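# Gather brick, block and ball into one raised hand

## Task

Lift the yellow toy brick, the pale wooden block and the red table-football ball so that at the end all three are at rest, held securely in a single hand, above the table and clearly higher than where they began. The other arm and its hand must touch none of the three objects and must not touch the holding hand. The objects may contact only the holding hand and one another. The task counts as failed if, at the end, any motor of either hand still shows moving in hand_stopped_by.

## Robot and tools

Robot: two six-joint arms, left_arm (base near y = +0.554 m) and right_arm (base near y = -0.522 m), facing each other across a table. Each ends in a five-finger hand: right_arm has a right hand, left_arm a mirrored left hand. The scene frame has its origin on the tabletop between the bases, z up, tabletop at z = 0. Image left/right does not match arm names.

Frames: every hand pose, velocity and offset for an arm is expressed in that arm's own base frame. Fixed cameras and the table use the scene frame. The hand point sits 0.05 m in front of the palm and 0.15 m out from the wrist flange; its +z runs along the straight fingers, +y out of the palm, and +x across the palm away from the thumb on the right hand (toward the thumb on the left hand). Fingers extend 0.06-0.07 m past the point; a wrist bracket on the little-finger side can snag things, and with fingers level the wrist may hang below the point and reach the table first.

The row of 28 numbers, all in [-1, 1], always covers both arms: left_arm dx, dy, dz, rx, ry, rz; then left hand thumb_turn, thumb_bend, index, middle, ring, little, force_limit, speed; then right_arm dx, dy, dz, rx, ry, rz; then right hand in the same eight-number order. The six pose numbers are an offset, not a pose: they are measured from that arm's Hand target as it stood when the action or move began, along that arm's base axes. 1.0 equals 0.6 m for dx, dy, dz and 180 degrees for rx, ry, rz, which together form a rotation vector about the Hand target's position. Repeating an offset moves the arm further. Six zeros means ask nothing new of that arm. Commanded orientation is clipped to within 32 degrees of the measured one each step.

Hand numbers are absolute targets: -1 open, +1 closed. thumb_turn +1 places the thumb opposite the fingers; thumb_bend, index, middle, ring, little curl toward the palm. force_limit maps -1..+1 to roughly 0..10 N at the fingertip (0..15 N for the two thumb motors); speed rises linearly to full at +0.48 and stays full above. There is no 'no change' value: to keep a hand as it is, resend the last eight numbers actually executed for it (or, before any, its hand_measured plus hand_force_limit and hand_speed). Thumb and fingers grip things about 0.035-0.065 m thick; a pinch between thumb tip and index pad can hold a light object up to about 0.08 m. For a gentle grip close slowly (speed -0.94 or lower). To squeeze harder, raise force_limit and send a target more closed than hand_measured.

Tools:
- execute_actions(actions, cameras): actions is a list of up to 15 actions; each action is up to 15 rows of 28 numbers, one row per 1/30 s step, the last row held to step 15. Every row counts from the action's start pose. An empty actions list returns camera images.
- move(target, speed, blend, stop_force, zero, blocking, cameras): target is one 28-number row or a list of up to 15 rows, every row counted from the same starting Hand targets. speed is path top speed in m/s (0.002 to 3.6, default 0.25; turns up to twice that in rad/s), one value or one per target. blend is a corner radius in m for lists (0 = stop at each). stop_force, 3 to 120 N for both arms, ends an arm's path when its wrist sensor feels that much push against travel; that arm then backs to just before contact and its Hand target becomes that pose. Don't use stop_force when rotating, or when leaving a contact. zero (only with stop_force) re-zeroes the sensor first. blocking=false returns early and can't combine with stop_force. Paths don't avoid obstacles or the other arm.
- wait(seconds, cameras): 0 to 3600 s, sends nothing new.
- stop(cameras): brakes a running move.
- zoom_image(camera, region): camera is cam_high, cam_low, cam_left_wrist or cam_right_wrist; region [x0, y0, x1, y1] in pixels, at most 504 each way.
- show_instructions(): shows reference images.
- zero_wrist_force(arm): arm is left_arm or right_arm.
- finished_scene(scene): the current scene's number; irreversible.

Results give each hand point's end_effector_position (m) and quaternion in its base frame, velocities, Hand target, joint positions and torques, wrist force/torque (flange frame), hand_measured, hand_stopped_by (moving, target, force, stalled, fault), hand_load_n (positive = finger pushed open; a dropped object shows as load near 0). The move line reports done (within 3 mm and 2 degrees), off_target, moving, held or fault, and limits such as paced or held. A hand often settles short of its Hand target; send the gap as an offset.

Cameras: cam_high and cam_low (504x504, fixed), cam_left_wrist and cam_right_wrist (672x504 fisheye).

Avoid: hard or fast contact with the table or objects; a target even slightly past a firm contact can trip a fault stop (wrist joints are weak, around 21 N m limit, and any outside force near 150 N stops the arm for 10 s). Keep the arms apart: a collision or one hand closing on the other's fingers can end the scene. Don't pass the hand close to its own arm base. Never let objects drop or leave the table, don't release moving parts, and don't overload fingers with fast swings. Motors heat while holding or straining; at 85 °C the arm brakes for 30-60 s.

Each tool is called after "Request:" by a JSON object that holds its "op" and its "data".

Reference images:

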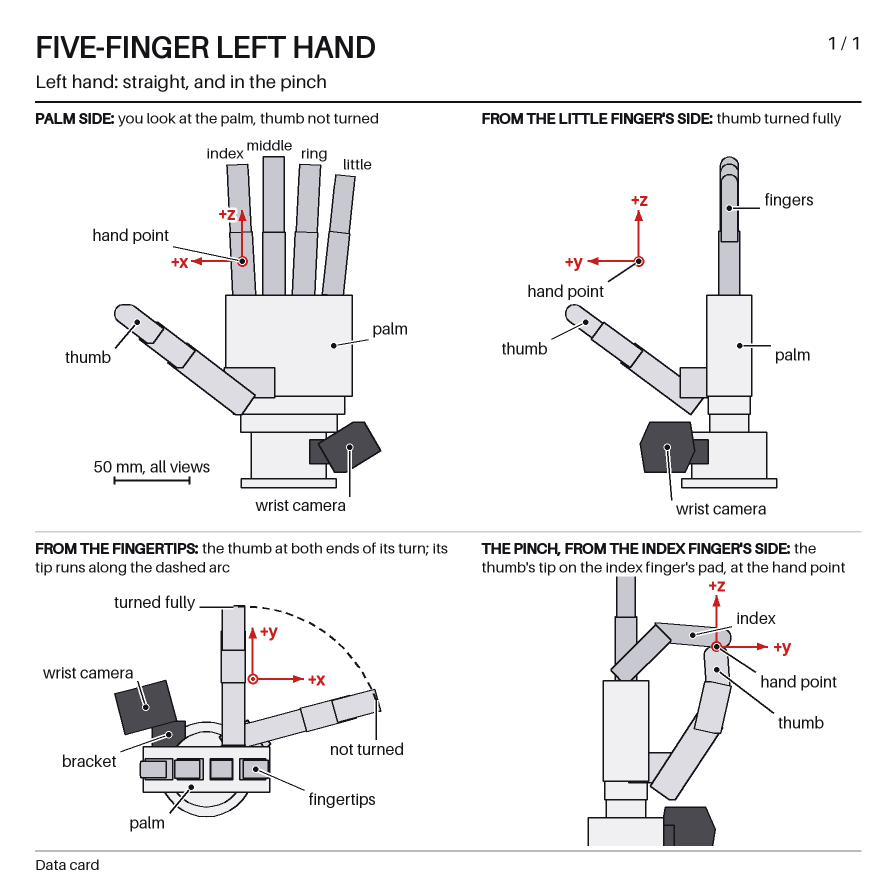

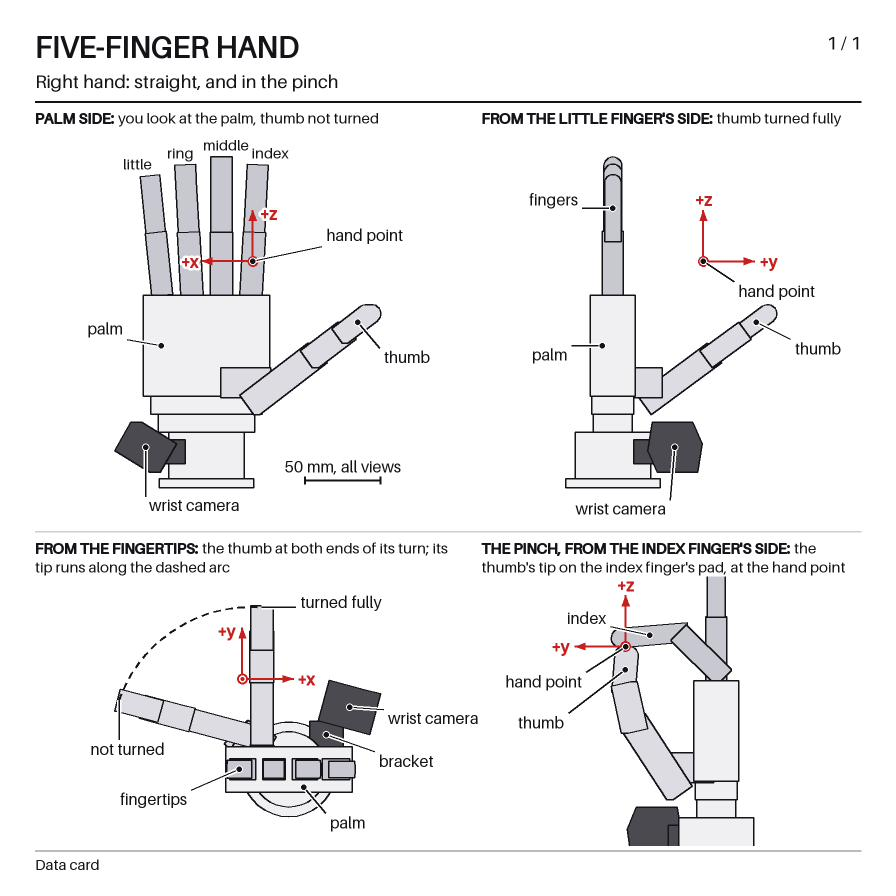

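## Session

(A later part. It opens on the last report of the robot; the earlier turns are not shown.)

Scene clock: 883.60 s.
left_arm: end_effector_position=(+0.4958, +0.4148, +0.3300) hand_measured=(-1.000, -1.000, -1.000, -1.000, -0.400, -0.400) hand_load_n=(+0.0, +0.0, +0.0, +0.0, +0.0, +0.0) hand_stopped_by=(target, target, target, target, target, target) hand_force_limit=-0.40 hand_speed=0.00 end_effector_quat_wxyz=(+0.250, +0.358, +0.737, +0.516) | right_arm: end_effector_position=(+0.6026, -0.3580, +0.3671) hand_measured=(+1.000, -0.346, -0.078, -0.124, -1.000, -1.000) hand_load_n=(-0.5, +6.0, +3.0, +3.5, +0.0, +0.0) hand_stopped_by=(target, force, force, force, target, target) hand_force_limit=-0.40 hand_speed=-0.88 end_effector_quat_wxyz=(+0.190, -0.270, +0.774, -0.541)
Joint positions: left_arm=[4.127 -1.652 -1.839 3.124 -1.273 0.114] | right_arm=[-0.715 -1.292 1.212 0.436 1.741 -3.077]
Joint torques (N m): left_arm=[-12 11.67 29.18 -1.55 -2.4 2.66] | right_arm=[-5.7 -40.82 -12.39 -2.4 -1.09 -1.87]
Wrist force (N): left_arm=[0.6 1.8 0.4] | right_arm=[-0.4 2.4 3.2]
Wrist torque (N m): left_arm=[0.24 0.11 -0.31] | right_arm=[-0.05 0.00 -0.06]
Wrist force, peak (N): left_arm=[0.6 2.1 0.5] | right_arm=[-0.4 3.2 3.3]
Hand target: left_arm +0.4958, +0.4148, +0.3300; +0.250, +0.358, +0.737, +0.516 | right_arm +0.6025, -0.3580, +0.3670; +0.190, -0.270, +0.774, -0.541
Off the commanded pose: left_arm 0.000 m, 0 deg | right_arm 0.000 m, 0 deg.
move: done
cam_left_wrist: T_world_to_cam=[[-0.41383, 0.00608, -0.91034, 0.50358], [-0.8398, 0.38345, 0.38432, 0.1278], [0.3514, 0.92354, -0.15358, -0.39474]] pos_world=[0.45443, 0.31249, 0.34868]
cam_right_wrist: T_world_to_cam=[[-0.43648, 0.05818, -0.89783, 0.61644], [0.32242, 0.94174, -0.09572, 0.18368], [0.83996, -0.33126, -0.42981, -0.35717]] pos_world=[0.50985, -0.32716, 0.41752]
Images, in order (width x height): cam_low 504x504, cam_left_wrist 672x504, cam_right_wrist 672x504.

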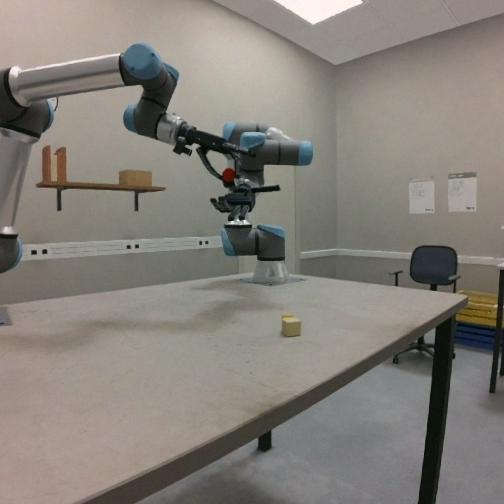

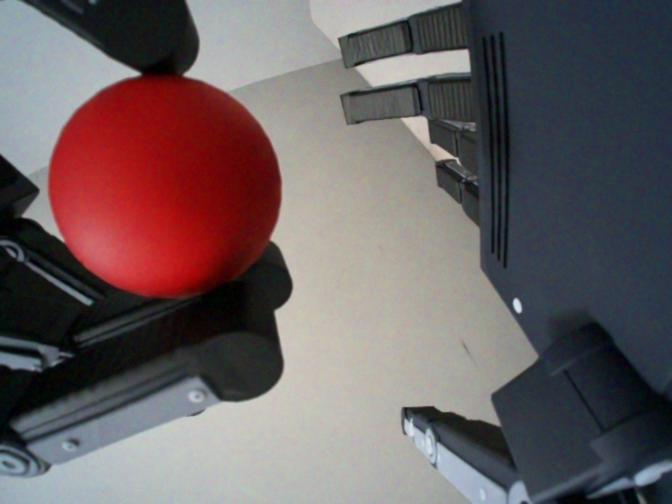

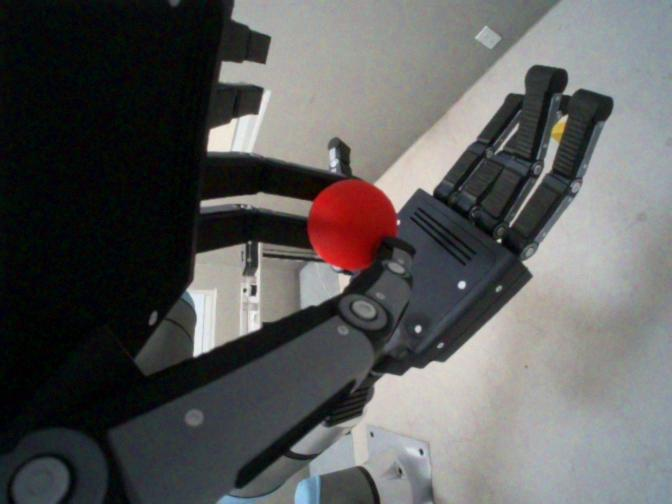

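Request:
{"op": "move", "data": {"target": [0, 0, 0, 0, 0, 0, -1, -1, -1, -1, -0.4, -0.4, -0.4, 0, 0.002, -0.0026, -0.0733, 0, 0, 0, 1, -0.2, 0.2, 0.2, -1, -1, -0.4, -0.88], "speed": 0.05, "stop_force": 5, "cameras": ["cam_left_wrist", "cam_right_wrist", "cam_low", "cam_high"]}}

Scene clock: 891.73 s.
left_arm: end_effector_position=(+0.4958, +0.4148, +0.3300) hand_measured=(-1.000, -1.000, -1.000, -1.000, -0.400, -0.400) hand_load_n=(+0.0, +0.0, +0.0, +0.0, +0.0, +0.0) hand_stopped_by=(target, target, target, target, target, target) hand_force_limit=-0.40 hand_speed=0.00 end_effector_quat_wxyz=(+0.250, +0.358, +0.737, +0.516) | right_arm: end_effector_position=(+0.6034, -0.3592, +0.3319) hand_measured=(+1.000, -0.346, -0.078, -0.124, -1.000, -1.000) hand_load_n=(-0.5, +6.0, +3.0, +3.5, +0.0, +0.0) hand_stopped_by=(target, force, force, force, target, target) hand_force_limit=-0.40 hand_speed=-0.88 end_effector_quat_wxyz=(+0.190, -0.270, +0.774, -0.541)
Joint positions: left_arm=[4.127 -1.652 -1.839 3.124 -1.273 0.114] | right_arm=[-0.716 -1.292 1.301 0.347 1.741 -3.077]
Joint torques (N m): left_arm=[-11.65 11.27 29.21 -1.55 -2.39 2.58] | right_arm=[5.99 -39.64 -34.21 0.96 0.99 -0.7]
Wrist force (N): left_arm=[0.5 2.0 0.6] | right_arm=[-0.6 2.7 3.0]
Wrist torque (N m): left_arm=[0.26 0.14 -0.32] | right_arm=[0.01 0.07 -0.03]
Wrist force, peak (N): left_arm=[0.5 2.1 0.3] | right_arm=[-0.7 4.2 3.8]
Hand target: left_arm +0.4958, +0.4148, +0.3300; +0.250, +0.358, +0.737, +0.516 | right_arm +0.6034, -0.3592, +0.3319; +0.190, -0.270, +0.774, -0.541 (not the last commanded pose)
Off the commanded pose: left_arm 0.000 m, 0 deg | right_arm 0.009 m, 0 deg.
move: held (right_arm; a check stopped the path); limits=held
pose unreachable (right arm): on one or more control steps of this call, first in action 0 (counted from 0), this arm could not follow its commanded pose, so it was not sent that pose on those steps. It may still have moved: this result reports where it is.
cause: moving toward the commanded pose would bring a part of the arm too close to another arm (a part of this arm just beyond joint 6 (wrist 3) and a part of the left arm just beyond its joint 6 (wrist 3), 12 mm apart when this arm was first held).
cam_left_wrist: T_world_to_cam=[[-0.41383, 0.00608, -0.91034, 0.50358], [-0.8398, 0.38345, 0.38432, 0.1278], [0.3514, 0.92354, -0.15358, -0.39474]] pos_world=[0.45443, 0.31249, 0.34868]
cam_right_wrist: T_world_to_cam=[[-0.43674, 0.05842, -0.89769, 0.58545], [0.32251, 0.94172, -0.09562, 0.18106], [0.83979, -0.33127, -0.43013, -0.37325]] pos_world=[0.51075, -0.32836, 0.38232]

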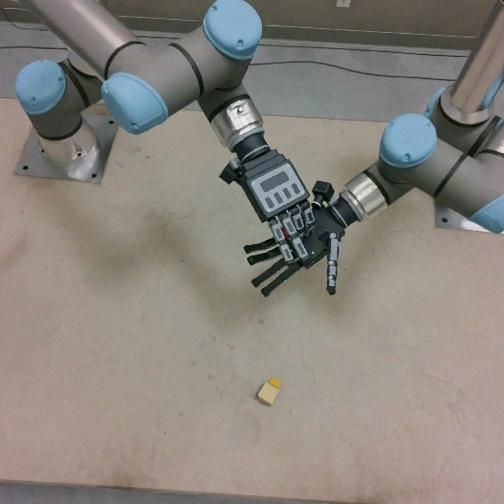

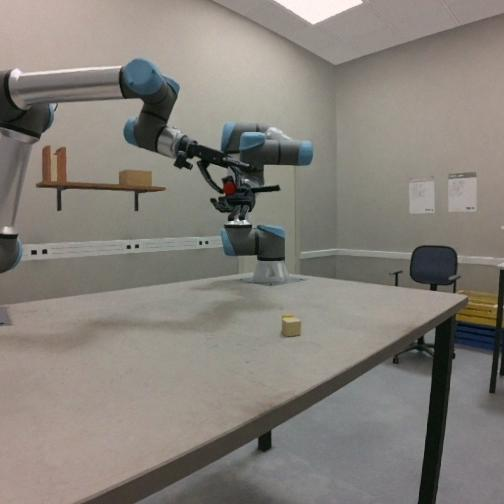

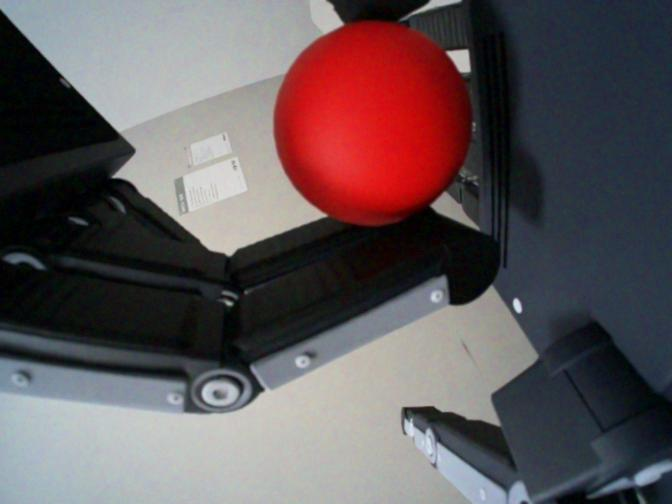

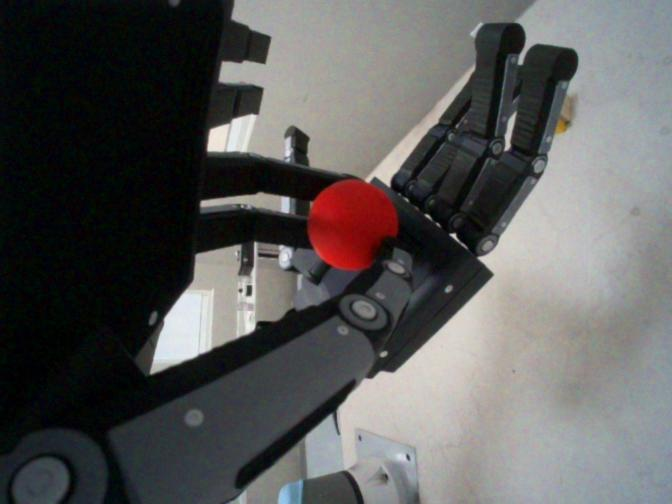

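Request:
{"op": "move", "data": {"target": [0, 0, 0, 0.0342, -0.0435, 0, -1, -1, -1, -1, -0.4, -0.4, -0.4, 0, 0, 0, 0, 0, 0, 0, 1, -0.2, 0.2, 0.2, -1, -1, -0.4, -0.88], "speed": 0.1}}

Request:
{"op": "move", "data": {"target": [0, 0, 0, 0, 0, 0, -1, -1, -1, -1, -0.4, -0.4, -0.4, 0, -0.0027, -0.0022, -0.0348, 0, 0, 0, 1, -0.2, 0.2, 0.2, -1, -1, -0.4, -0.88], "speed": 0.04, "stop_force": 5, "cameras": ["cam_left_wrist", "cam_right_wrist"]}}

Scene clock: 921.27 s.
left_arm: end_effector_position=(+0.4958, +0.4148, +0.3300) hand_measured=(-1.000, -1.000, -1.000, -1.000, -0.400, -0.400) hand_load_n=(+0.0, +0.0, +0.0, +0.5, +0.0, +0.0) hand_stopped_by=(target, target, target, target, target, target) hand_force_limit=-0.40 hand_speed=0.00 end_effector_quat_wxyz=(+0.280, +0.335, +0.689, +0.578) | right_arm: end_effector_position=(+0.6034, -0.3592, +0.3319) hand_measured=(+1.000, -0.346, -0.078, -0.124, -1.000, -1.000) hand_load_n=(-0.5, +6.0, +3.0, +3.5, +0.0, +0.0) hand_stopped_by=(target, force, force, force, target, target) hand_force_limit=-0.40 hand_speed=-0.88 end_effector_quat_wxyz=(+0.190, -0.270, +0.774, -0.541)
Joint positions: left_arm=[4.128 -1.648 -1.953 3.416 -1.257 0.059] | right_arm=[-0.716 -1.292 1.301 0.347 1.741 -3.077]
Joint torques (N m): left_arm=[-12.05 10.89 10.97 3.12 2.69 -2.73] | right_arm=[5.14 -40.6 -34.25 1.02 1.04 1.56]
Wrist force (N): left_arm=[0.2 1.7 0.4] | right_arm=[-0.6 2.8 2.9]
Wrist torque (N m): left_arm=[0.24 0.24 -0.27] | right_arm=[0.03 0.08 -0.03]
Wrist force, peak (N): left_arm=[0.5 2.2 0.6] | right_arm=[-0.7 2.9 3.5]
Hand target: left_arm +0.4958, +0.4148, +0.3300; +0.280, +0.335, +0.689, +0.578 | right_arm +0.6034, -0.3592, +0.3319; +0.190, -0.270, +0.774, -0.541
Off the commanded pose: left_arm 0.000 m, 0 deg | right_arm 0.000 m, 0 deg.
move: done

Scene clock: 922.77 s.
left_arm: end_effector_position=(+0.4958, +0.4148, +0.3300) hand_measured=(-1.000, -1.000, -1.000, -1.000, -0.400, -0.400) hand_load_n=(+0.0, +0.0, +0.0, +0.0, +0.0, +0.0) hand_stopped_by=(target, target, target, target, target, target) hand_force_limit=-0.40 hand_speed=0.00 end_effector_quat_wxyz=(+0.280, +0.335, +0.689, +0.578) | right_arm: end_effector_position=(+0.6027, -0.3597, +0.3219) hand_measured=(+1.000, -0.346, -0.078, -0.124, -1.000, -1.000) hand_load_n=(+0.0, +6.0, +3.0, +3.5, -0.5, +0.0) hand_stopped_by=(target, force, force, force, target, target) hand_force_limit=-0.40 hand_speed=-0.88 end_effector_quat_wxyz=(+0.190, -0.270, +0.774, -0.541)
Joint positions: left_arm=[4.128 -1.648 -1.953 3.417 -1.257 0.059] | right_arm=[-0.718 -1.292 1.327 0.321 1.739 -3.078]
Joint torques (N m): left_arm=[-12.19 11.05 10.54 3.13 2.23 -2.77] | right_arm=[5.55 -28.79 -34.62 1.05 1 1.52]
Wrist force (N): left_arm=[0.4 1.6 0.5] | right_arm=[-0.6 2.6 3.2]
Wrist torque (N m): left_arm=[0.23 0.20 -0.25] | right_arm=[-0.04 0.06 -0.04]
Wrist force, peak (N): left_arm=[0.6 2.0 0.3] | right_arm=[-0.6 3.8 3.7]
Hand target: left_arm +0.4958, +0.4148, +0.3300; +0.280, +0.335, +0.689, +0.578 | right_arm +0.6027, -0.3598, +0.3219; +0.190, -0.270, +0.774, -0.541 (not the last commanded pose)
Off the commanded pose: left_arm 0.000 m, 0 deg | right_arm 0.011 m, 0 deg.
move: held (right_arm; a check stopped the path); limits=held
pose unreachable (right arm): on one or more control steps of this call, first in action 0 (counted from 0), this arm could not follow its commanded pose, so it was not sent that pose on those steps. It may still have moved: this result reports where it is.
cause: moving toward the commanded pose would bring a part of the arm too close to another arm (a part of this arm just beyond joint 6 (wrist 3) and a part of the left arm just beyond its joint 6 (wrist 3), 10 mm apart when this arm was first held).
cam_left_wrist: T_world_to_cam=[[-0.28623, 0.1064, -0.95224, 0.41256], [-0.88704, 0.3463, 0.30533, 0.1927], [0.36225, 0.93207, -0.00474, -0.45275]] pos_world=[0.45303, 0.31137, 0.33187]
cam_right_wrist: T_world_to_cam=[[-0.43689, 0.05862, -0.8976, 0.57636], [0.3225, 0.94174, -0.09547, 0.18089], [0.83971, -0.33119, -0.43034, -0.37689]] pos_world=[0.50995, -0.32896, 0.37242]

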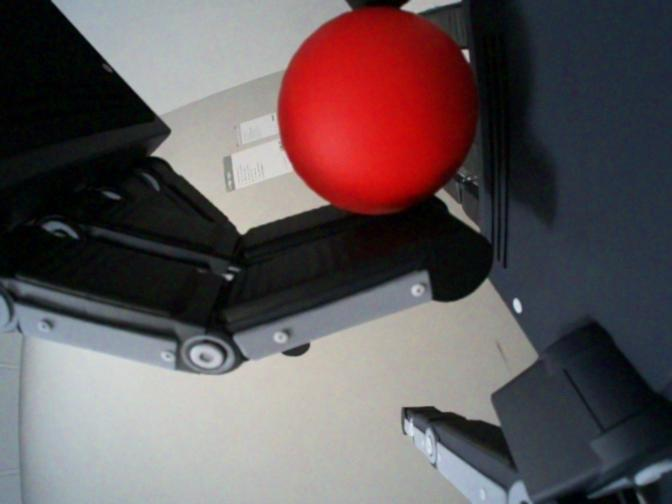

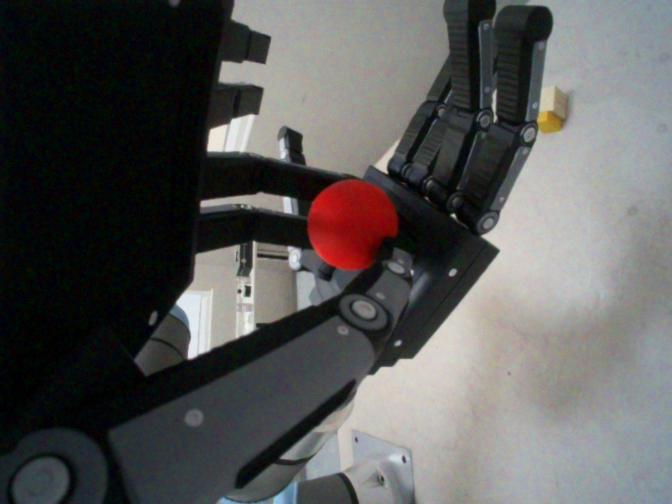

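Request:
{"op": "move", "data": {"target": [0, 0, 0, 0, 0, 0, -1, -1, -1, -1, -0.4, -0.4, -0.4, 0, -0.0042, -0.0097, 0, 0.0348, -0.0433, 0, 1, -0.2, 0.2, 0.2, -1, -1, -0.4, -0.88], "speed": 0.05}}

Request:
{"op": "move", "data": {"target": [0, 0, 0, 0, 0, 0, -1, -1, -1, -1, -0.4, -0.4, -0.4, 0, 0, 0, -0.0155, 0, 0, 0, 1, -0.2, 0.2, 0.2, -1, -1, -0.4, -0.88], "speed": 0.025, "stop_force": 4, "cameras": ["cam_left_wrist", "cam_right_wrist"]}}

Scene clock: 948.77 s.
left_arm: end_effector_position=(+0.4958, +0.4148, +0.3300) hand_measured=(-1.000, -1.000, -1.000, -1.000, -0.400, -0.400) hand_load_n=(+0.0, +0.0, +0.0, +0.0, +0.0, +0.0) hand_stopped_by=(target, target, target, target, target, target) hand_force_limit=-0.40 hand_speed=0.00 end_effector_quat_wxyz=(+0.280, +0.335, +0.689, +0.578) | right_arm: end_effector_position=(+0.6001, -0.3656, +0.3219) hand_measured=(+1.000, -0.346, -0.078, -0.124, -1.000, -1.000) hand_load_n=(+0.0, +6.0, +3.0, +3.5, +0.0, +0.0) hand_stopped_by=(target, force, force, force, target, target) hand_force_limit=-0.40 hand_speed=-0.88 end_effector_quat_wxyz=(+0.256, -0.222, +0.787, -0.515)
Joint positions: left_arm=[4.128 -1.648 -1.953 3.417 -1.257 0.059] | right_arm=[-0.782 -1.317 1.377 0.287 1.62 -2.937]
Joint torques (N m): left_arm=[-12.06 10.64 11.12 3.07 0.69 -2.7] | right_arm=[-4.58 -39.66 -9.57 -1.97 -1.27 1.8]
Wrist force (N): left_arm=[0.7 1.6 0.6] | right_arm=[0.0 2.7 3.5]
Wrist torque (N m): left_arm=[0.21 0.17 -0.24] | right_arm=[-0.12 -0.11 -0.04]
Wrist force, peak (N): left_arm=[0.6 2.0 0.6] | right_arm=[0.0 2.6 4.0]
Hand target: left_arm +0.4958, +0.4148, +0.3300; +0.280, +0.335, +0.689, +0.578 | right_arm +0.6001, -0.3656, +0.3219; +0.257, -0.222, +0.787, -0.515
Off the commanded pose: left_arm 0.000 m, 0 deg | right_arm 0.000 m, 0 deg.
move: done

Scene clock: 950.20 s.
left_arm: end_effector_position=(+0.4958, +0.4148, +0.3300) hand_measured=(-1.000, -1.000, -1.000, -1.000, -0.400, -0.400) hand_load_n=(+0.0, +0.0, +0.0, +0.0, +0.0, +0.0) hand_stopped_by=(target, target, target, target, target, target) hand_force_limit=-0.40 hand_speed=0.00 end_effector_quat_wxyz=(+0.280, +0.335, +0.689, +0.578) | right_arm: end_effector_position=(+0.6001, -0.3656, +0.3181) hand_measured=(+1.000, -0.346, -0.078, -0.124, -1.000, -1.000) hand_load_n=(-0.5, +6.0, +3.0, +3.5, +0.0, +0.0) hand_stopped_by=(target, force, force, force, target, target) hand_force_limit=-0.40 hand_speed=-0.88 end_effector_quat_wxyz=(+0.257, -0.222, +0.787, -0.515)
Joint positions: left_arm=[4.128 -1.648 -1.953 3.417 -1.257 0.059] | right_arm=[-0.782 -1.317 1.386 0.277 1.619 -2.936]
Joint torques (N m): left_arm=[-11.98 10.93 10.75 3.04 0.26 -2.78] | right_arm=[-6.32 -39.85 -34.31 1.04 -1.25 1.19]
Wrist force (N): left_arm=[0.6 1.7 0.6] | right_arm=[0.0 2.4 3.4]
Wrist torque (N m): left_arm=[0.22 0.19 -0.24] | right_arm=[-0.14 -0.10 -0.05]
Wrist force, peak (N): left_arm=[0.5 2.0 0.5] | right_arm=[0.2 3.1 3.5]
Hand target: left_arm +0.4958, +0.4148, +0.3300; +0.280, +0.335, +0.689, +0.578 | right_arm +0.6001, -0.3655, +0.3181; +0.257, -0.222, +0.787, -0.515 (not the last commanded pose)
Off the commanded pose: left_arm 0.000 m, 0 deg | right_arm 0.006 m, 0 deg.
move: held (right_arm; a check stopped the path); limits=held
pose unreachable (right arm): on one or more control steps of this call, first in action 0 (counted from 0), this arm could not follow its commanded pose, so it was not sent that pose on those steps. It may still have moved: this result reports where it is.
cause: moving toward the commanded pose would bring a part of the arm too close to another arm (a part of this arm just beyond joint 6 (wrist 3) and a part of the left arm just beyond its joint 6 (wrist 3), 7 mm apart when this arm was first held).
cam_left_wrist: T_world_to_cam=[[-0.28623, 0.1064, -0.95224, 0.41256], [-0.88704, 0.3463, 0.30533, 0.1927], [0.36225, 0.93207, -0.00474, -0.45275]] pos_world=[0.45303, 0.31137, 0.33187]
cam_right_wrist: T_world_to_cam=[[-0.3118, 0.1591, -0.93673, 0.54632], [0.32549, 0.94412, 0.05201, 0.1389], [0.89266, -0.28868, -0.34615, -0.42136]] pos_world=[0.50126, -0.3397, 0.35868]

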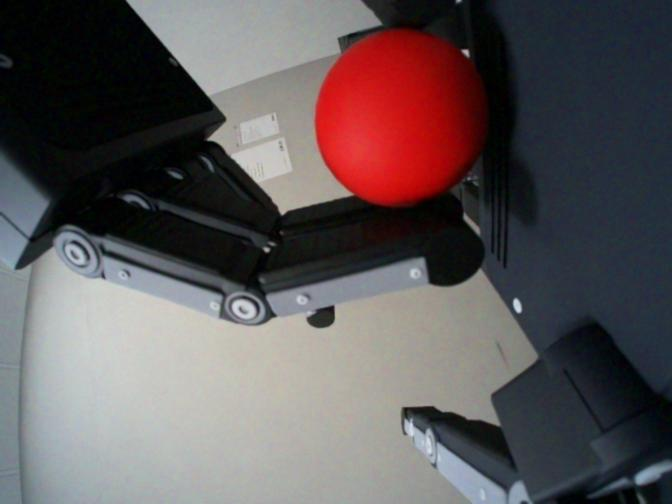

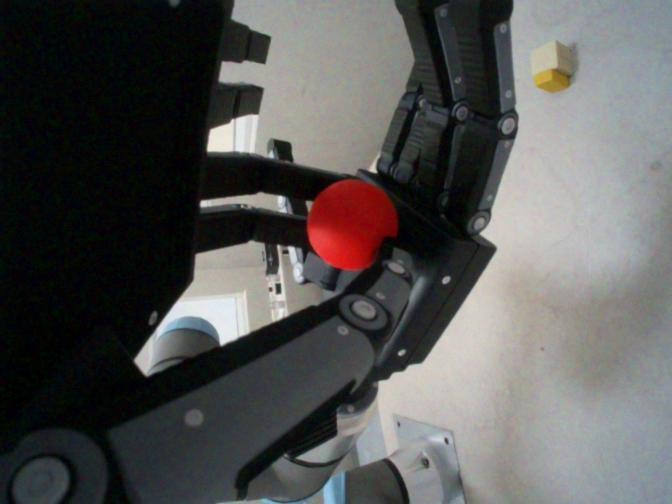

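Request:
{"op": "move", "data": {"target": [0, 0, 0, 0, 0, 0, -1, -1, -1, -1, -0.4, -0.4, -0.4, 0, 0, 0, -0.0108, 0, 0, 0, 1, -0.2, 0.2, 0.2, -1, -1, -0.4, -0.88], "speed": 0.008, "stop_force": 4, "cameras": ["cam_left_wrist", "cam_low"]}}

Request:
{"op": "zoom_image", "data": {"camera": "cam_low", "region": [190, 140, 300, 230]}}

Scene clock: 965.27 s.
left_arm: end_effector_position=(+0.4958, +0.4148, +0.3300) hand_measured=(-1.000, -1.000, -1.000, -1.000, -0.400, -0.400) hand_load_n=(+0.0, +0.0, +0.0, +0.0, +0.0, +0.0) hand_stopped_by=(target, target, target, target, target, target) hand_force_limit=-0.40 hand_speed=0.00 end_effector_quat_wxyz=(+0.280, +0.335, +0.689, +0.578) | right_arm: end_effector_position=(+0.6001, -0.3655, +0.3164) hand_measured=(+1.000, -0.346, -0.078, -0.124, -1.000, -1.000) hand_load_n=(-0.5, +6.0, +3.0, +3.5, +0.0, +0.0) hand_stopped_by=(target, force, force, force, target, target) hand_force_limit=-0.40 hand_speed=-0.88 end_effector_quat_wxyz=(+0.257, -0.222, +0.787, -0.515)
Joint positions: left_arm=[4.128 -1.648 -1.953 3.417 -1.257 0.059] | right_arm=[-0.782 -1.317 1.39 0.272 1.619 -2.936]
Joint torques (N m): left_arm=[-12.57 11.25 10.9 3.06 -0.92 -2.66] | right_arm=[-0.48 -38.34 -34.06 0.96 0.6 -0.39]
Wrist force (N): left_arm=[0.6 1.8 0.3] | right_arm=[0.1 2.8 3.6]
Wrist torque (N m): left_arm=[0.25 0.17 -0.25] | right_arm=[-0.10 -0.12 -0.03]
Wrist force, peak (N): left_arm=[0.5 2.1 0.5] | right_arm=[0.0 2.7 3.9]
Hand target: left_arm +0.4958, +0.4148, +0.3300; +0.280, +0.335, +0.689, +0.578 | right_arm +0.6001, -0.3655, +0.3164; +0.257, -0.222, +0.787, -0.515 (not the last commanded pose)
Off the commanded pose: left_arm 0.000 m, 0 deg | right_arm 0.005 m, 0 deg.
move: held (right_arm; a check stopped the path); limits=held
pose unreachable (right arm): on one or more control steps of this call, first in action 0 (counted from 0), this arm could not follow its commanded pose, so it was not sent that pose on those steps. It may still have moved: this result reports where it is.
cause: moving toward the commanded pose would bring a part of the arm too close to another arm (a part of this arm just beyond joint 6 (wrist 3) and a part of the left arm just beyond its joint 6 (wrist 3), 5 mm apart when this arm was first held).
cam_left_wrist: T_world_to_cam=[[-0.28623, 0.1064, -0.95224, 0.41256], [-0.88704, 0.3463, 0.30533, 0.1927], [0.36225, 0.93207, -0.00474, -0.45275]] pos_world=[0.45303, 0.31137, 0.33187]
Images, in order (width x height): cam_low 504x504, cam_left_wrist 672x504.

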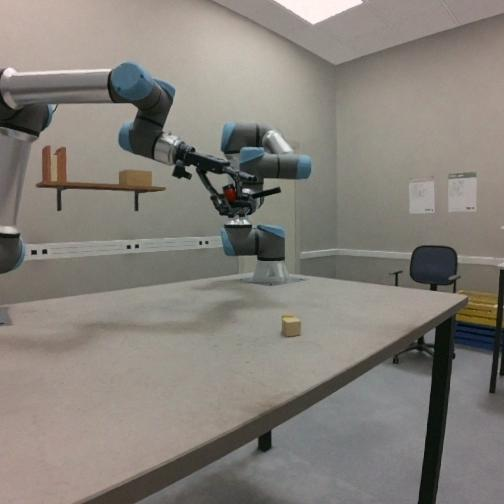

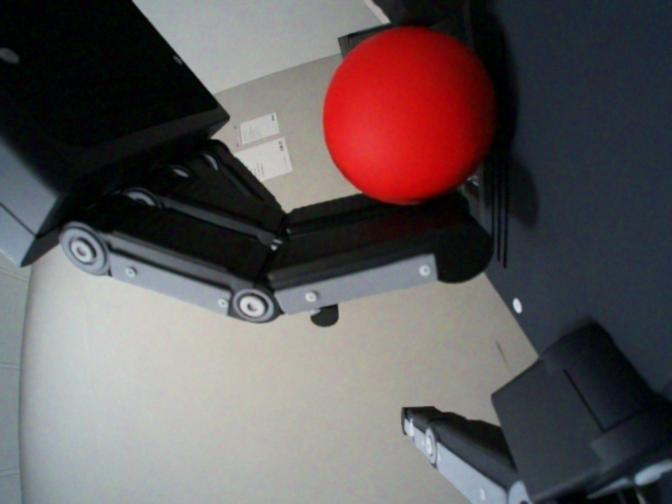

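Scaled by 4.582 from the camera's image (finer frame: 720x720).

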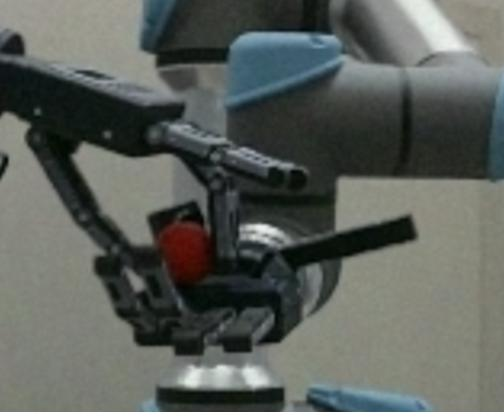

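Request:
{"op": "execute_actions", "data": {"actions": [[[0,0,0,0,0,0, -1, -1, -1, -1, 0.4, 0.4, -0.5, -0.7, 0,0,0,0,0,0, 1, -0.2, 0.2, 0.2, -1, -1, -0.4, -0.88]],[[0,0,0,0,0,0, -1, -1, -1, -1, 0.4, 0.4, -0.5, -0.7, 0,0,0,0,0,0, 1, -0.2, 0.2, 0.2, -1, -1, -0.4, -0.88]]], "cameras": ["cam_left_wrist", "cam_low", "cam_right_wrist"]}}

Request:
{"op": "zoom_image", "data": {"camera": "cam_low", "region": [190, 140, 300, 230]}}

Scene clock: 972.87 s.
left_arm: end_effector_position=(+0.4958, +0.4148, +0.3300) hand_measured=(-1.000, -1.000, -1.000, -1.000, +0.400, +0.400) hand_load_n=(+0.0, +0.0, +0.0, +0.0, +0.0, +0.0) hand_stopped_by=(target, target, target, target, target, target) hand_force_limit=-0.50 hand_speed=-0.70 end_effector_quat_wxyz=(+0.280, +0.335, +0.689, +0.578) | right_arm: end_effector_position=(+0.6001, -0.3655, +0.3164) hand_measured=(+1.000, -0.346, -0.078, -0.124, -1.000, -1.000) hand_load_n=(-0.5, +6.0, +3.0, +3.5, +0.0, +0.0) hand_stopped_by=(target, force, force, force, target, target) hand_force_limit=-0.40 hand_speed=-0.88 end_effector_quat_wxyz=(+0.257, -0.222, +0.787, -0.515)
Joint positions: left_arm=[4.128 -1.648 -1.953 3.417 -1.257 0.059] | right_arm=[-0.782 -1.317 1.39 0.272 1.619 -2.936]
Joint torques (N m): left_arm=[-12 10.98 12.04 2.85 -2.21 -2.72] | right_arm=[-0.59 -38.8 -33.21 1.03 0.46 -0.24]
Wrist force (N): left_arm=[0.3 1.8 0.4] | right_arm=[-0.3 2.5 3.8]
Wrist torque (N m): left_arm=[0.25 0.21 -0.27] | right_arm=[-0.15 -0.07 -0.06]
Wrist force, peak (N): left_arm=[0.7 2.0 0.5] | right_arm=[-0.3 2.7 3.8]
Hand target: left_arm +0.4958, +0.4148, +0.3300; +0.280, +0.335, +0.689, +0.578 | right_arm +0.6001, -0.3655, +0.3164; +0.257, -0.222, +0.787, -0.515
Off the commanded pose: left_arm 0.000 m, 0 deg | right_arm 0.000 m, 0 deg.
Step readings (end_effector_position of left_arm | right_arm):
0: (+0.4958, +0.4148, +0.3300) | (+0.6001, -0.3655, +0.3164)
1: (+0.4958, +0.4148, +0.3300) | (+0.6001, -0.3655, +0.3164)
2: (+0.4958, +0.4148, +0.3300) | (+0.6001, -0.3655, +0.3164)
4: (+0.4958, +0.4148, +0.3300) | (+0.6001, -0.3655, +0.3164)
8: (+0.4958, +0.4148, +0.3300) | (+0.6001, -0.3655, +0.3164)
15: (+0.4958, +0.4148, +0.3300) | (+0.6001, -0.3655, +0.3164)
16: (+0.4958, +0.4148, +0.3300) | (+0.6001, -0.3655, +0.3164)
17: (+0.4958, +0.4148, +0.3300) | (+0.6001, -0.3655, +0.3164)
19: (+0.4958, +0.4148, +0.3300) | (+0.6001, -0.3655, +0.3164)
23: (+0.4958, +0.4148, +0.3300) | (+0.6001, -0.3655, +0.3164)
30: (+0.4958, +0.4148, +0.3300) | (+0.6001, -0.3655, +0.3164)
cam_left_wrist: T_world_to_cam=[[-0.28623, 0.1064, -0.95224, 0.41256], [-0.88704, 0.3463, 0.30533, 0.1927], [0.36225, 0.93207, -0.00474, -0.45275]] pos_world=[0.45303, 0.31137, 0.33187]
cam_right_wrist: T_world_to_cam=[[-0.31171, 0.15897, -0.93678, 0.54463], [0.32543, 0.94414, 0.05194, 0.13909], [0.89271, -0.28866, -0.34603, -0.42192]] pos_world=[0.50116, -0.3397, 0.35698]
Images, in order (width x height): cam_low 504x504, cam_left_wrist 672x504, cam_right_wrist 672x504.

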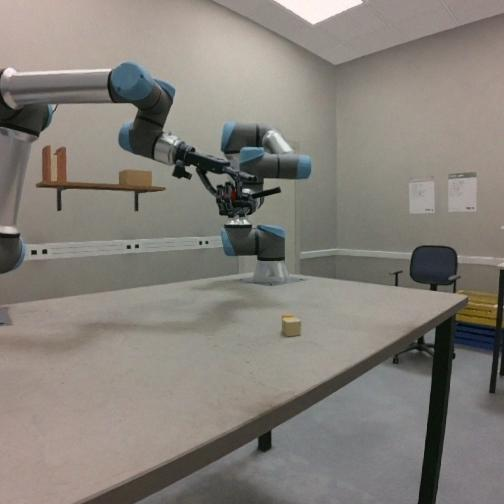

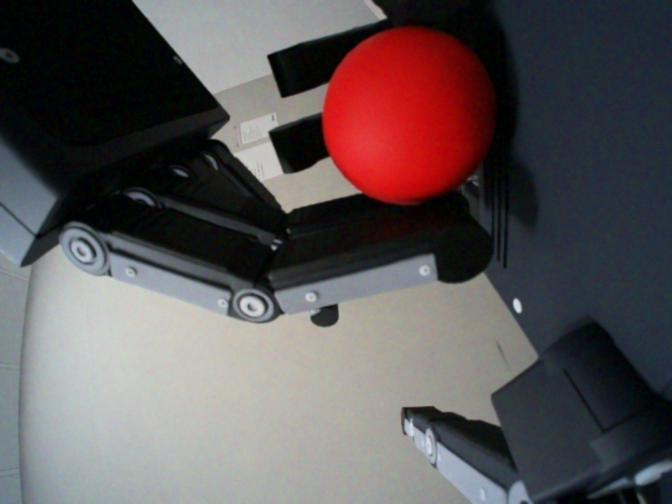

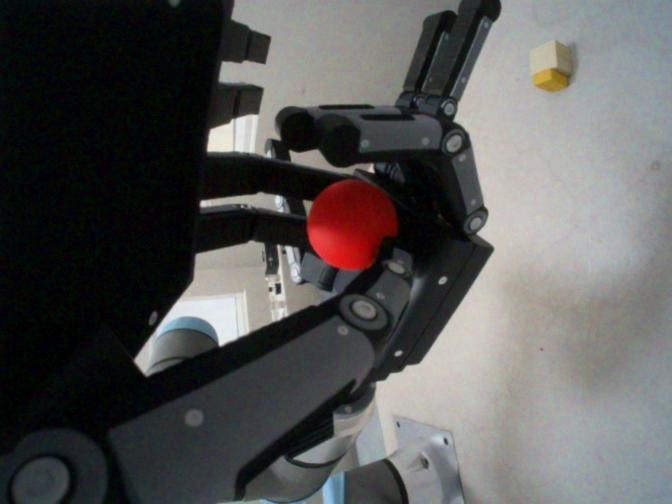

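Scaled by 4.582 from the camera's image (finer frame: 720x720).

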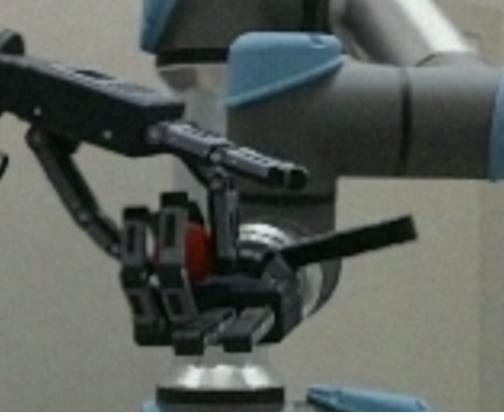

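Request:
{"op": "execute_actions", "data": {"actions": [[[0,0,0,0,0,0, -1, -1, -1, -1, 0.95, 0.95, -0.5, -0.88, 0,0,0,0,0,0, 1, -0.2, 0.2, 0.2, -1, -1, -0.4, -0.88]],[[0,0,0,0,0,0, -1, -1, -1, -1, 0.95, 0.95, -0.5, -0.88, 0,0,0,0,0,0, 1, -0.2, 0.2, 0.2, -1, -1, -0.4, -0.88]]], "cameras": ["cam_left_wrist", "cam_low", "cam_right_wrist"]}}

Request:
{"op": "zoom_image", "data": {"camera": "cam_low", "region": [190, 140, 300, 230]}}

Scene clock: 982.17 s.
left_arm: end_effector_position=(+0.4958, +0.4148, +0.3300) hand_measured=(-1.000, -1.000, -1.000, -1.000, +0.778, +0.866) hand_load_n=(+0.0, +0.0, +0.0, +0.0, +0.0, +2.0) hand_stopped_by=(target, target, target, target, force, force) hand_force_limit=-0.50 hand_speed=-0.88 end_effector_quat_wxyz=(+0.280, +0.335, +0.689, +0.578) | right_arm: end_effector_position=(+0.6001, -0.3655, +0.3164) hand_measured=(+1.000, -0.346, -0.078, -0.124, -1.000, -1.000) hand_load_n=(+1.0, +7.5, +4.0, +3.5, +0.0, +0.0) hand_stopped_by=(target, force, force, force, target, target) hand_force_limit=-0.40 hand_speed=-0.88 end_effector_quat_wxyz=(+0.257, -0.222, +0.787, -0.515)
Joint positions: left_arm=[4.128 -1.648 -1.953 3.417 -1.257 0.059] | right_arm=[-0.782 -1.317 1.39 0.272 1.619 -2.936]
Joint torques (N m): left_arm=[-10.6 11.24 16.01 0.23 -2.15 -2.53] | right_arm=[0.16 -38.19 -33.94 0.37 0.59 -0.25]
Wrist force (N): left_arm=[-0.7 4.6 2.6] | right_arm=[-2.5 5.5 5.6]
Wrist torque (N m): left_arm=[0.27 0.34 -0.43] | right_arm=[-0.03 -0.09 0.00]
Wrist force, peak (N): left_arm=[-1.2 5.9 3.4] | right_arm=[-2.8 6.2 6.8]
Hand target: left_arm +0.4958, +0.4148, +0.3300; +0.280, +0.335, +0.689, +0.578 | right_arm +0.6001, -0.3655, +0.3164; +0.257, -0.222, +0.787, -0.515
Off the commanded pose: left_arm 0.000 m, 0 deg | right_arm 0.000 m, 0 deg.
Step readings (end_effector_position of left_arm | right_arm):
0: (+0.4958, +0.4148, +0.3300) | (+0.6001, -0.3655, +0.3164)
1: (+0.4958, +0.4148, +0.3300) | (+0.6001, -0.3655, +0.3164)
2: (+0.4958, +0.4148, +0.3300) | (+0.6001, -0.3655, +0.3164)
4: (+0.4958, +0.4148, +0.3300) | (+0.6001, -0.3655, +0.3164)
8: (+0.4958, +0.4148, +0.3300) | (+0.6001, -0.3655, +0.3164)
15: (+0.4958, +0.4148, +0.3300) | (+0.6001, -0.3655, +0.3164)
16: (+0.4958, +0.4148, +0.3300) | (+0.6001, -0.3655, +0.3164)
17: (+0.4958, +0.4148, +0.3300) | (+0.6001, -0.3655, +0.3164)
19: (+0.4958, +0.4148, +0.3300) | (+0.6001, -0.3655, +0.3164)
23: (+0.4958, +0.4148, +0.3300) | (+0.6001, -0.3655, +0.3164)
30: (+0.4958, +0.4148, +0.3300) | (+0.6001, -0.3655, +0.3164)
cam_left_wrist: T_world_to_cam=[[-0.28619, 0.10649, -0.95224, 0.41252], [-0.88706, 0.34627, 0.30533, 0.19271], [0.36225, 0.93207, -0.00464, -0.45279]] pos_world=[0.45303, 0.31137, 0.33187]
cam_right_wrist: T_world_to_cam=[[-0.31171, 0.15897, -0.93678, 0.54463], [0.32543, 0.94414, 0.05194, 0.13909], [0.89271, -0.28866, -0.34603, -0.42192]] pos_world=[0.50116, -0.3397, 0.35698]
Images, in order (width x height): cam_low 504x504, cam_left_wrist 672x504, cam_right_wrist 672x504.

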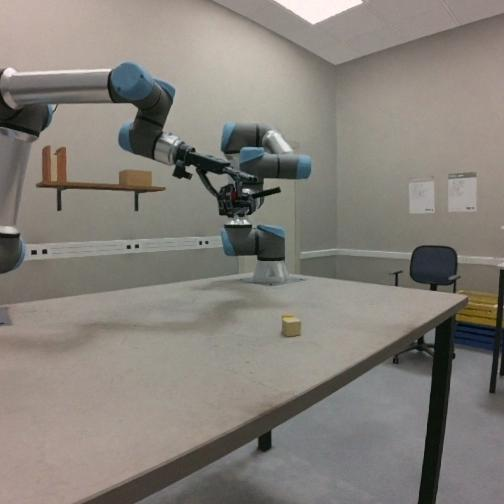

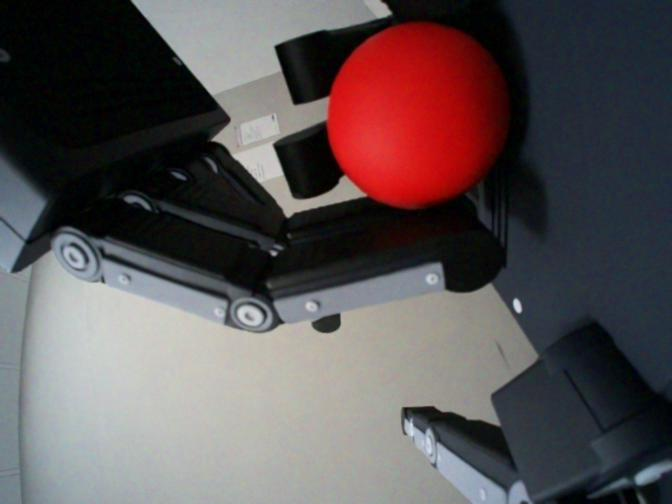

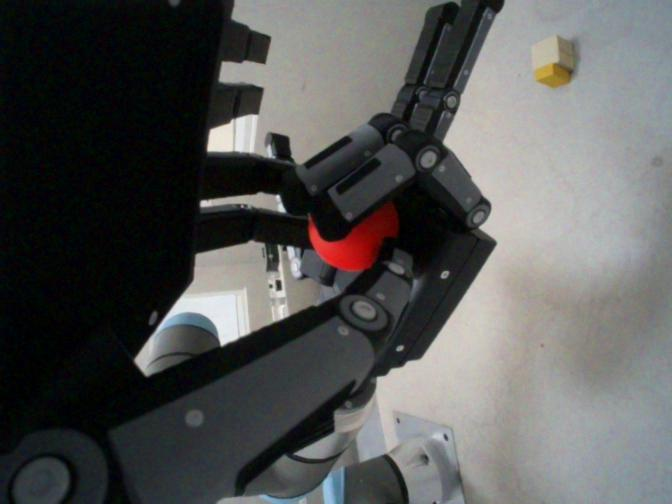

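Scaled by 4.582 from the camera's image (finer frame: 720x720).

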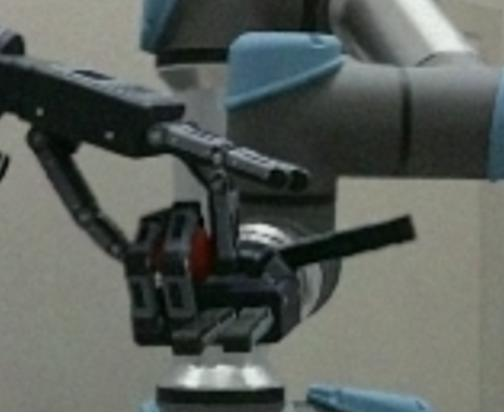

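Request:
{"op": "execute_actions", "data": {"actions": [[[0,0,0,0,0,0, -1, -1, -1, -1, 0.95, 0.95, -0.5, -0.88, 0,0,0,0,0,0, 1, -0.2, -0.45, -0.45, -1, -1, -0.4, -0.8]],[[0,0,0,0,0,0, -1, -1, -1, -1, 0.95, 0.95, -0.5, -0.88, 0,0,0,0,0,0, 1, -0.2, -0.45, -0.45, -1, -1, -0.4, -0.8]]], "cameras": ["cam_left_wrist", "cam_right_wrist"]}}

Scene clock: 994.73 s.
left_arm: end_effector_position=(+0.4958, +0.4148, +0.3300) hand_measured=(-1.000, -1.000, -1.000, -1.000, +0.778, +0.866) hand_load_n=(+0.0, +0.0, +0.0, +0.0, +0.0, +0.0) hand_stopped_by=(target, target, target, target, force, force) hand_force_limit=-0.50 hand_speed=-0.88 end_effector_quat_wxyz=(+0.280, +0.335, +0.689, +0.578) | right_arm: end_effector_position=(+0.6001, -0.3655, +0.3164) hand_measured=(+1.000, -0.346, -0.450, -0.450, -1.000, -1.000) hand_load_n=(+0.0, +0.5, +0.0, +0.0, +0.0, +0.0) hand_stopped_by=(target, force, target, target, target, target) hand_force_limit=-0.40 hand_speed=-0.80 end_effector_quat_wxyz=(+0.257, -0.222, +0.787, -0.515)
Joint positions: left_arm=[4.128 -1.648 -1.953 3.417 -1.257 0.059] | right_arm=[-0.782 -1.317 1.39 0.272 1.619 -2.936]
Joint torques (N m): left_arm=[-0.93 10.91 19.74 2.87 -2.09 -2.51] | right_arm=[0.95 -38.37 -33.38 -1.44 0.51 -0.25]
Wrist force (N): left_arm=[0.5 1.3 0.6] | right_arm=[-0.1 2.3 3.4]
Wrist torque (N m): left_arm=[0.20 0.18 -0.23] | right_arm=[-0.13 -0.10 -0.05]
Wrist force, peak (N): left_arm=[-0.6 5.1 2.8] | right_arm=[-2.2 5.6 5.9]
Hand target: left_arm +0.4958, +0.4148, +0.3300; +0.280, +0.335, +0.689, +0.578 | right_arm +0.6001, -0.3655, +0.3164; +0.257, -0.222, +0.787, -0.515
Off the commanded pose: left_arm 0.000 m, 0 deg | right_arm 0.000 m, 0 deg.
Step readings (end_effector_position of left_arm | right_arm):
0: (+0.4958, +0.4148, +0.3300) | (+0.6001, -0.3655, +0.3164)
1: (+0.4958, +0.4148, +0.3300) | (+0.6001, -0.3655, +0.3164)
2: (+0.4958, +0.4148, +0.3300) | (+0.6001, -0.3655, +0.3164)
4: (+0.4958, +0.4148, +0.3299) | (+0.6001, -0.3655, +0.3164)
8: (+0.4958, +0.4148, +0.3299) | (+0.6001, -0.3655, +0.3164)
15: (+0.4958, +0.4148, +0.3299) | (+0.6001, -0.3655, +0.3164)
16: (+0.4958, +0.4148, +0.3299) | (+0.6001, -0.3655, +0.3164)
17: (+0.4958, +0.4148, +0.3299) | (+0.6001, -0.3655, +0.3164)
19: (+0.4958, +0.4148, +0.3299) | (+0.6001, -0.3655, +0.3164)
23: (+0.4958, +0.4148, +0.3299) | (+0.6001, -0.3655, +0.3164)
30: (+0.4958, +0.4148, +0.3300) | (+0.6001, -0.3655, +0.3164)
cam_left_wrist: T_world_to_cam=[[-0.28623, 0.1064, -0.95224, 0.41256], [-0.88704, 0.3463, 0.30533, 0.1927], [0.36225, 0.93207, -0.00474, -0.45275]] pos_world=[0.45303, 0.31137, 0.33187]
cam_right_wrist: T_world_to_cam=[[-0.31171, 0.15897, -0.93678, 0.54463], [0.32543, 0.94414, 0.05194, 0.13909], [0.89271, -0.28866, -0.34603, -0.42192]] pos_world=[0.50116, -0.3397, 0.35698]

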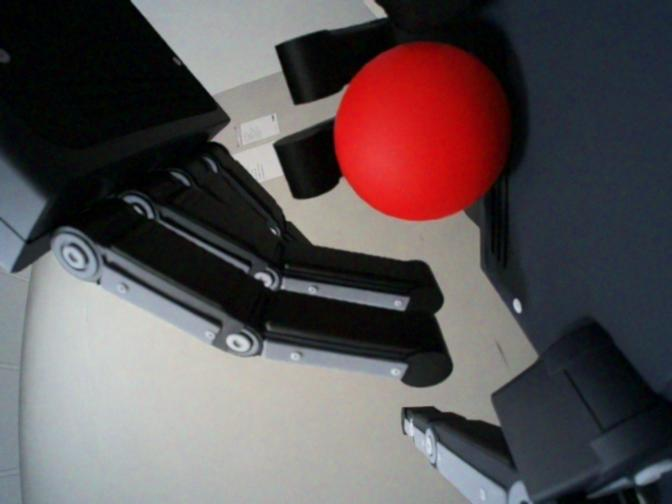

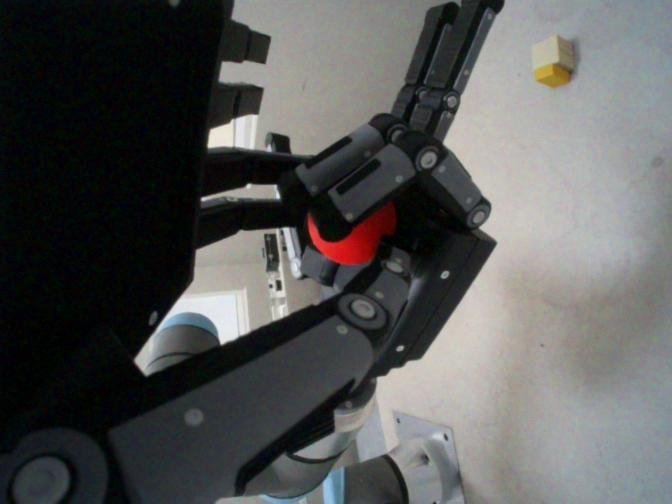

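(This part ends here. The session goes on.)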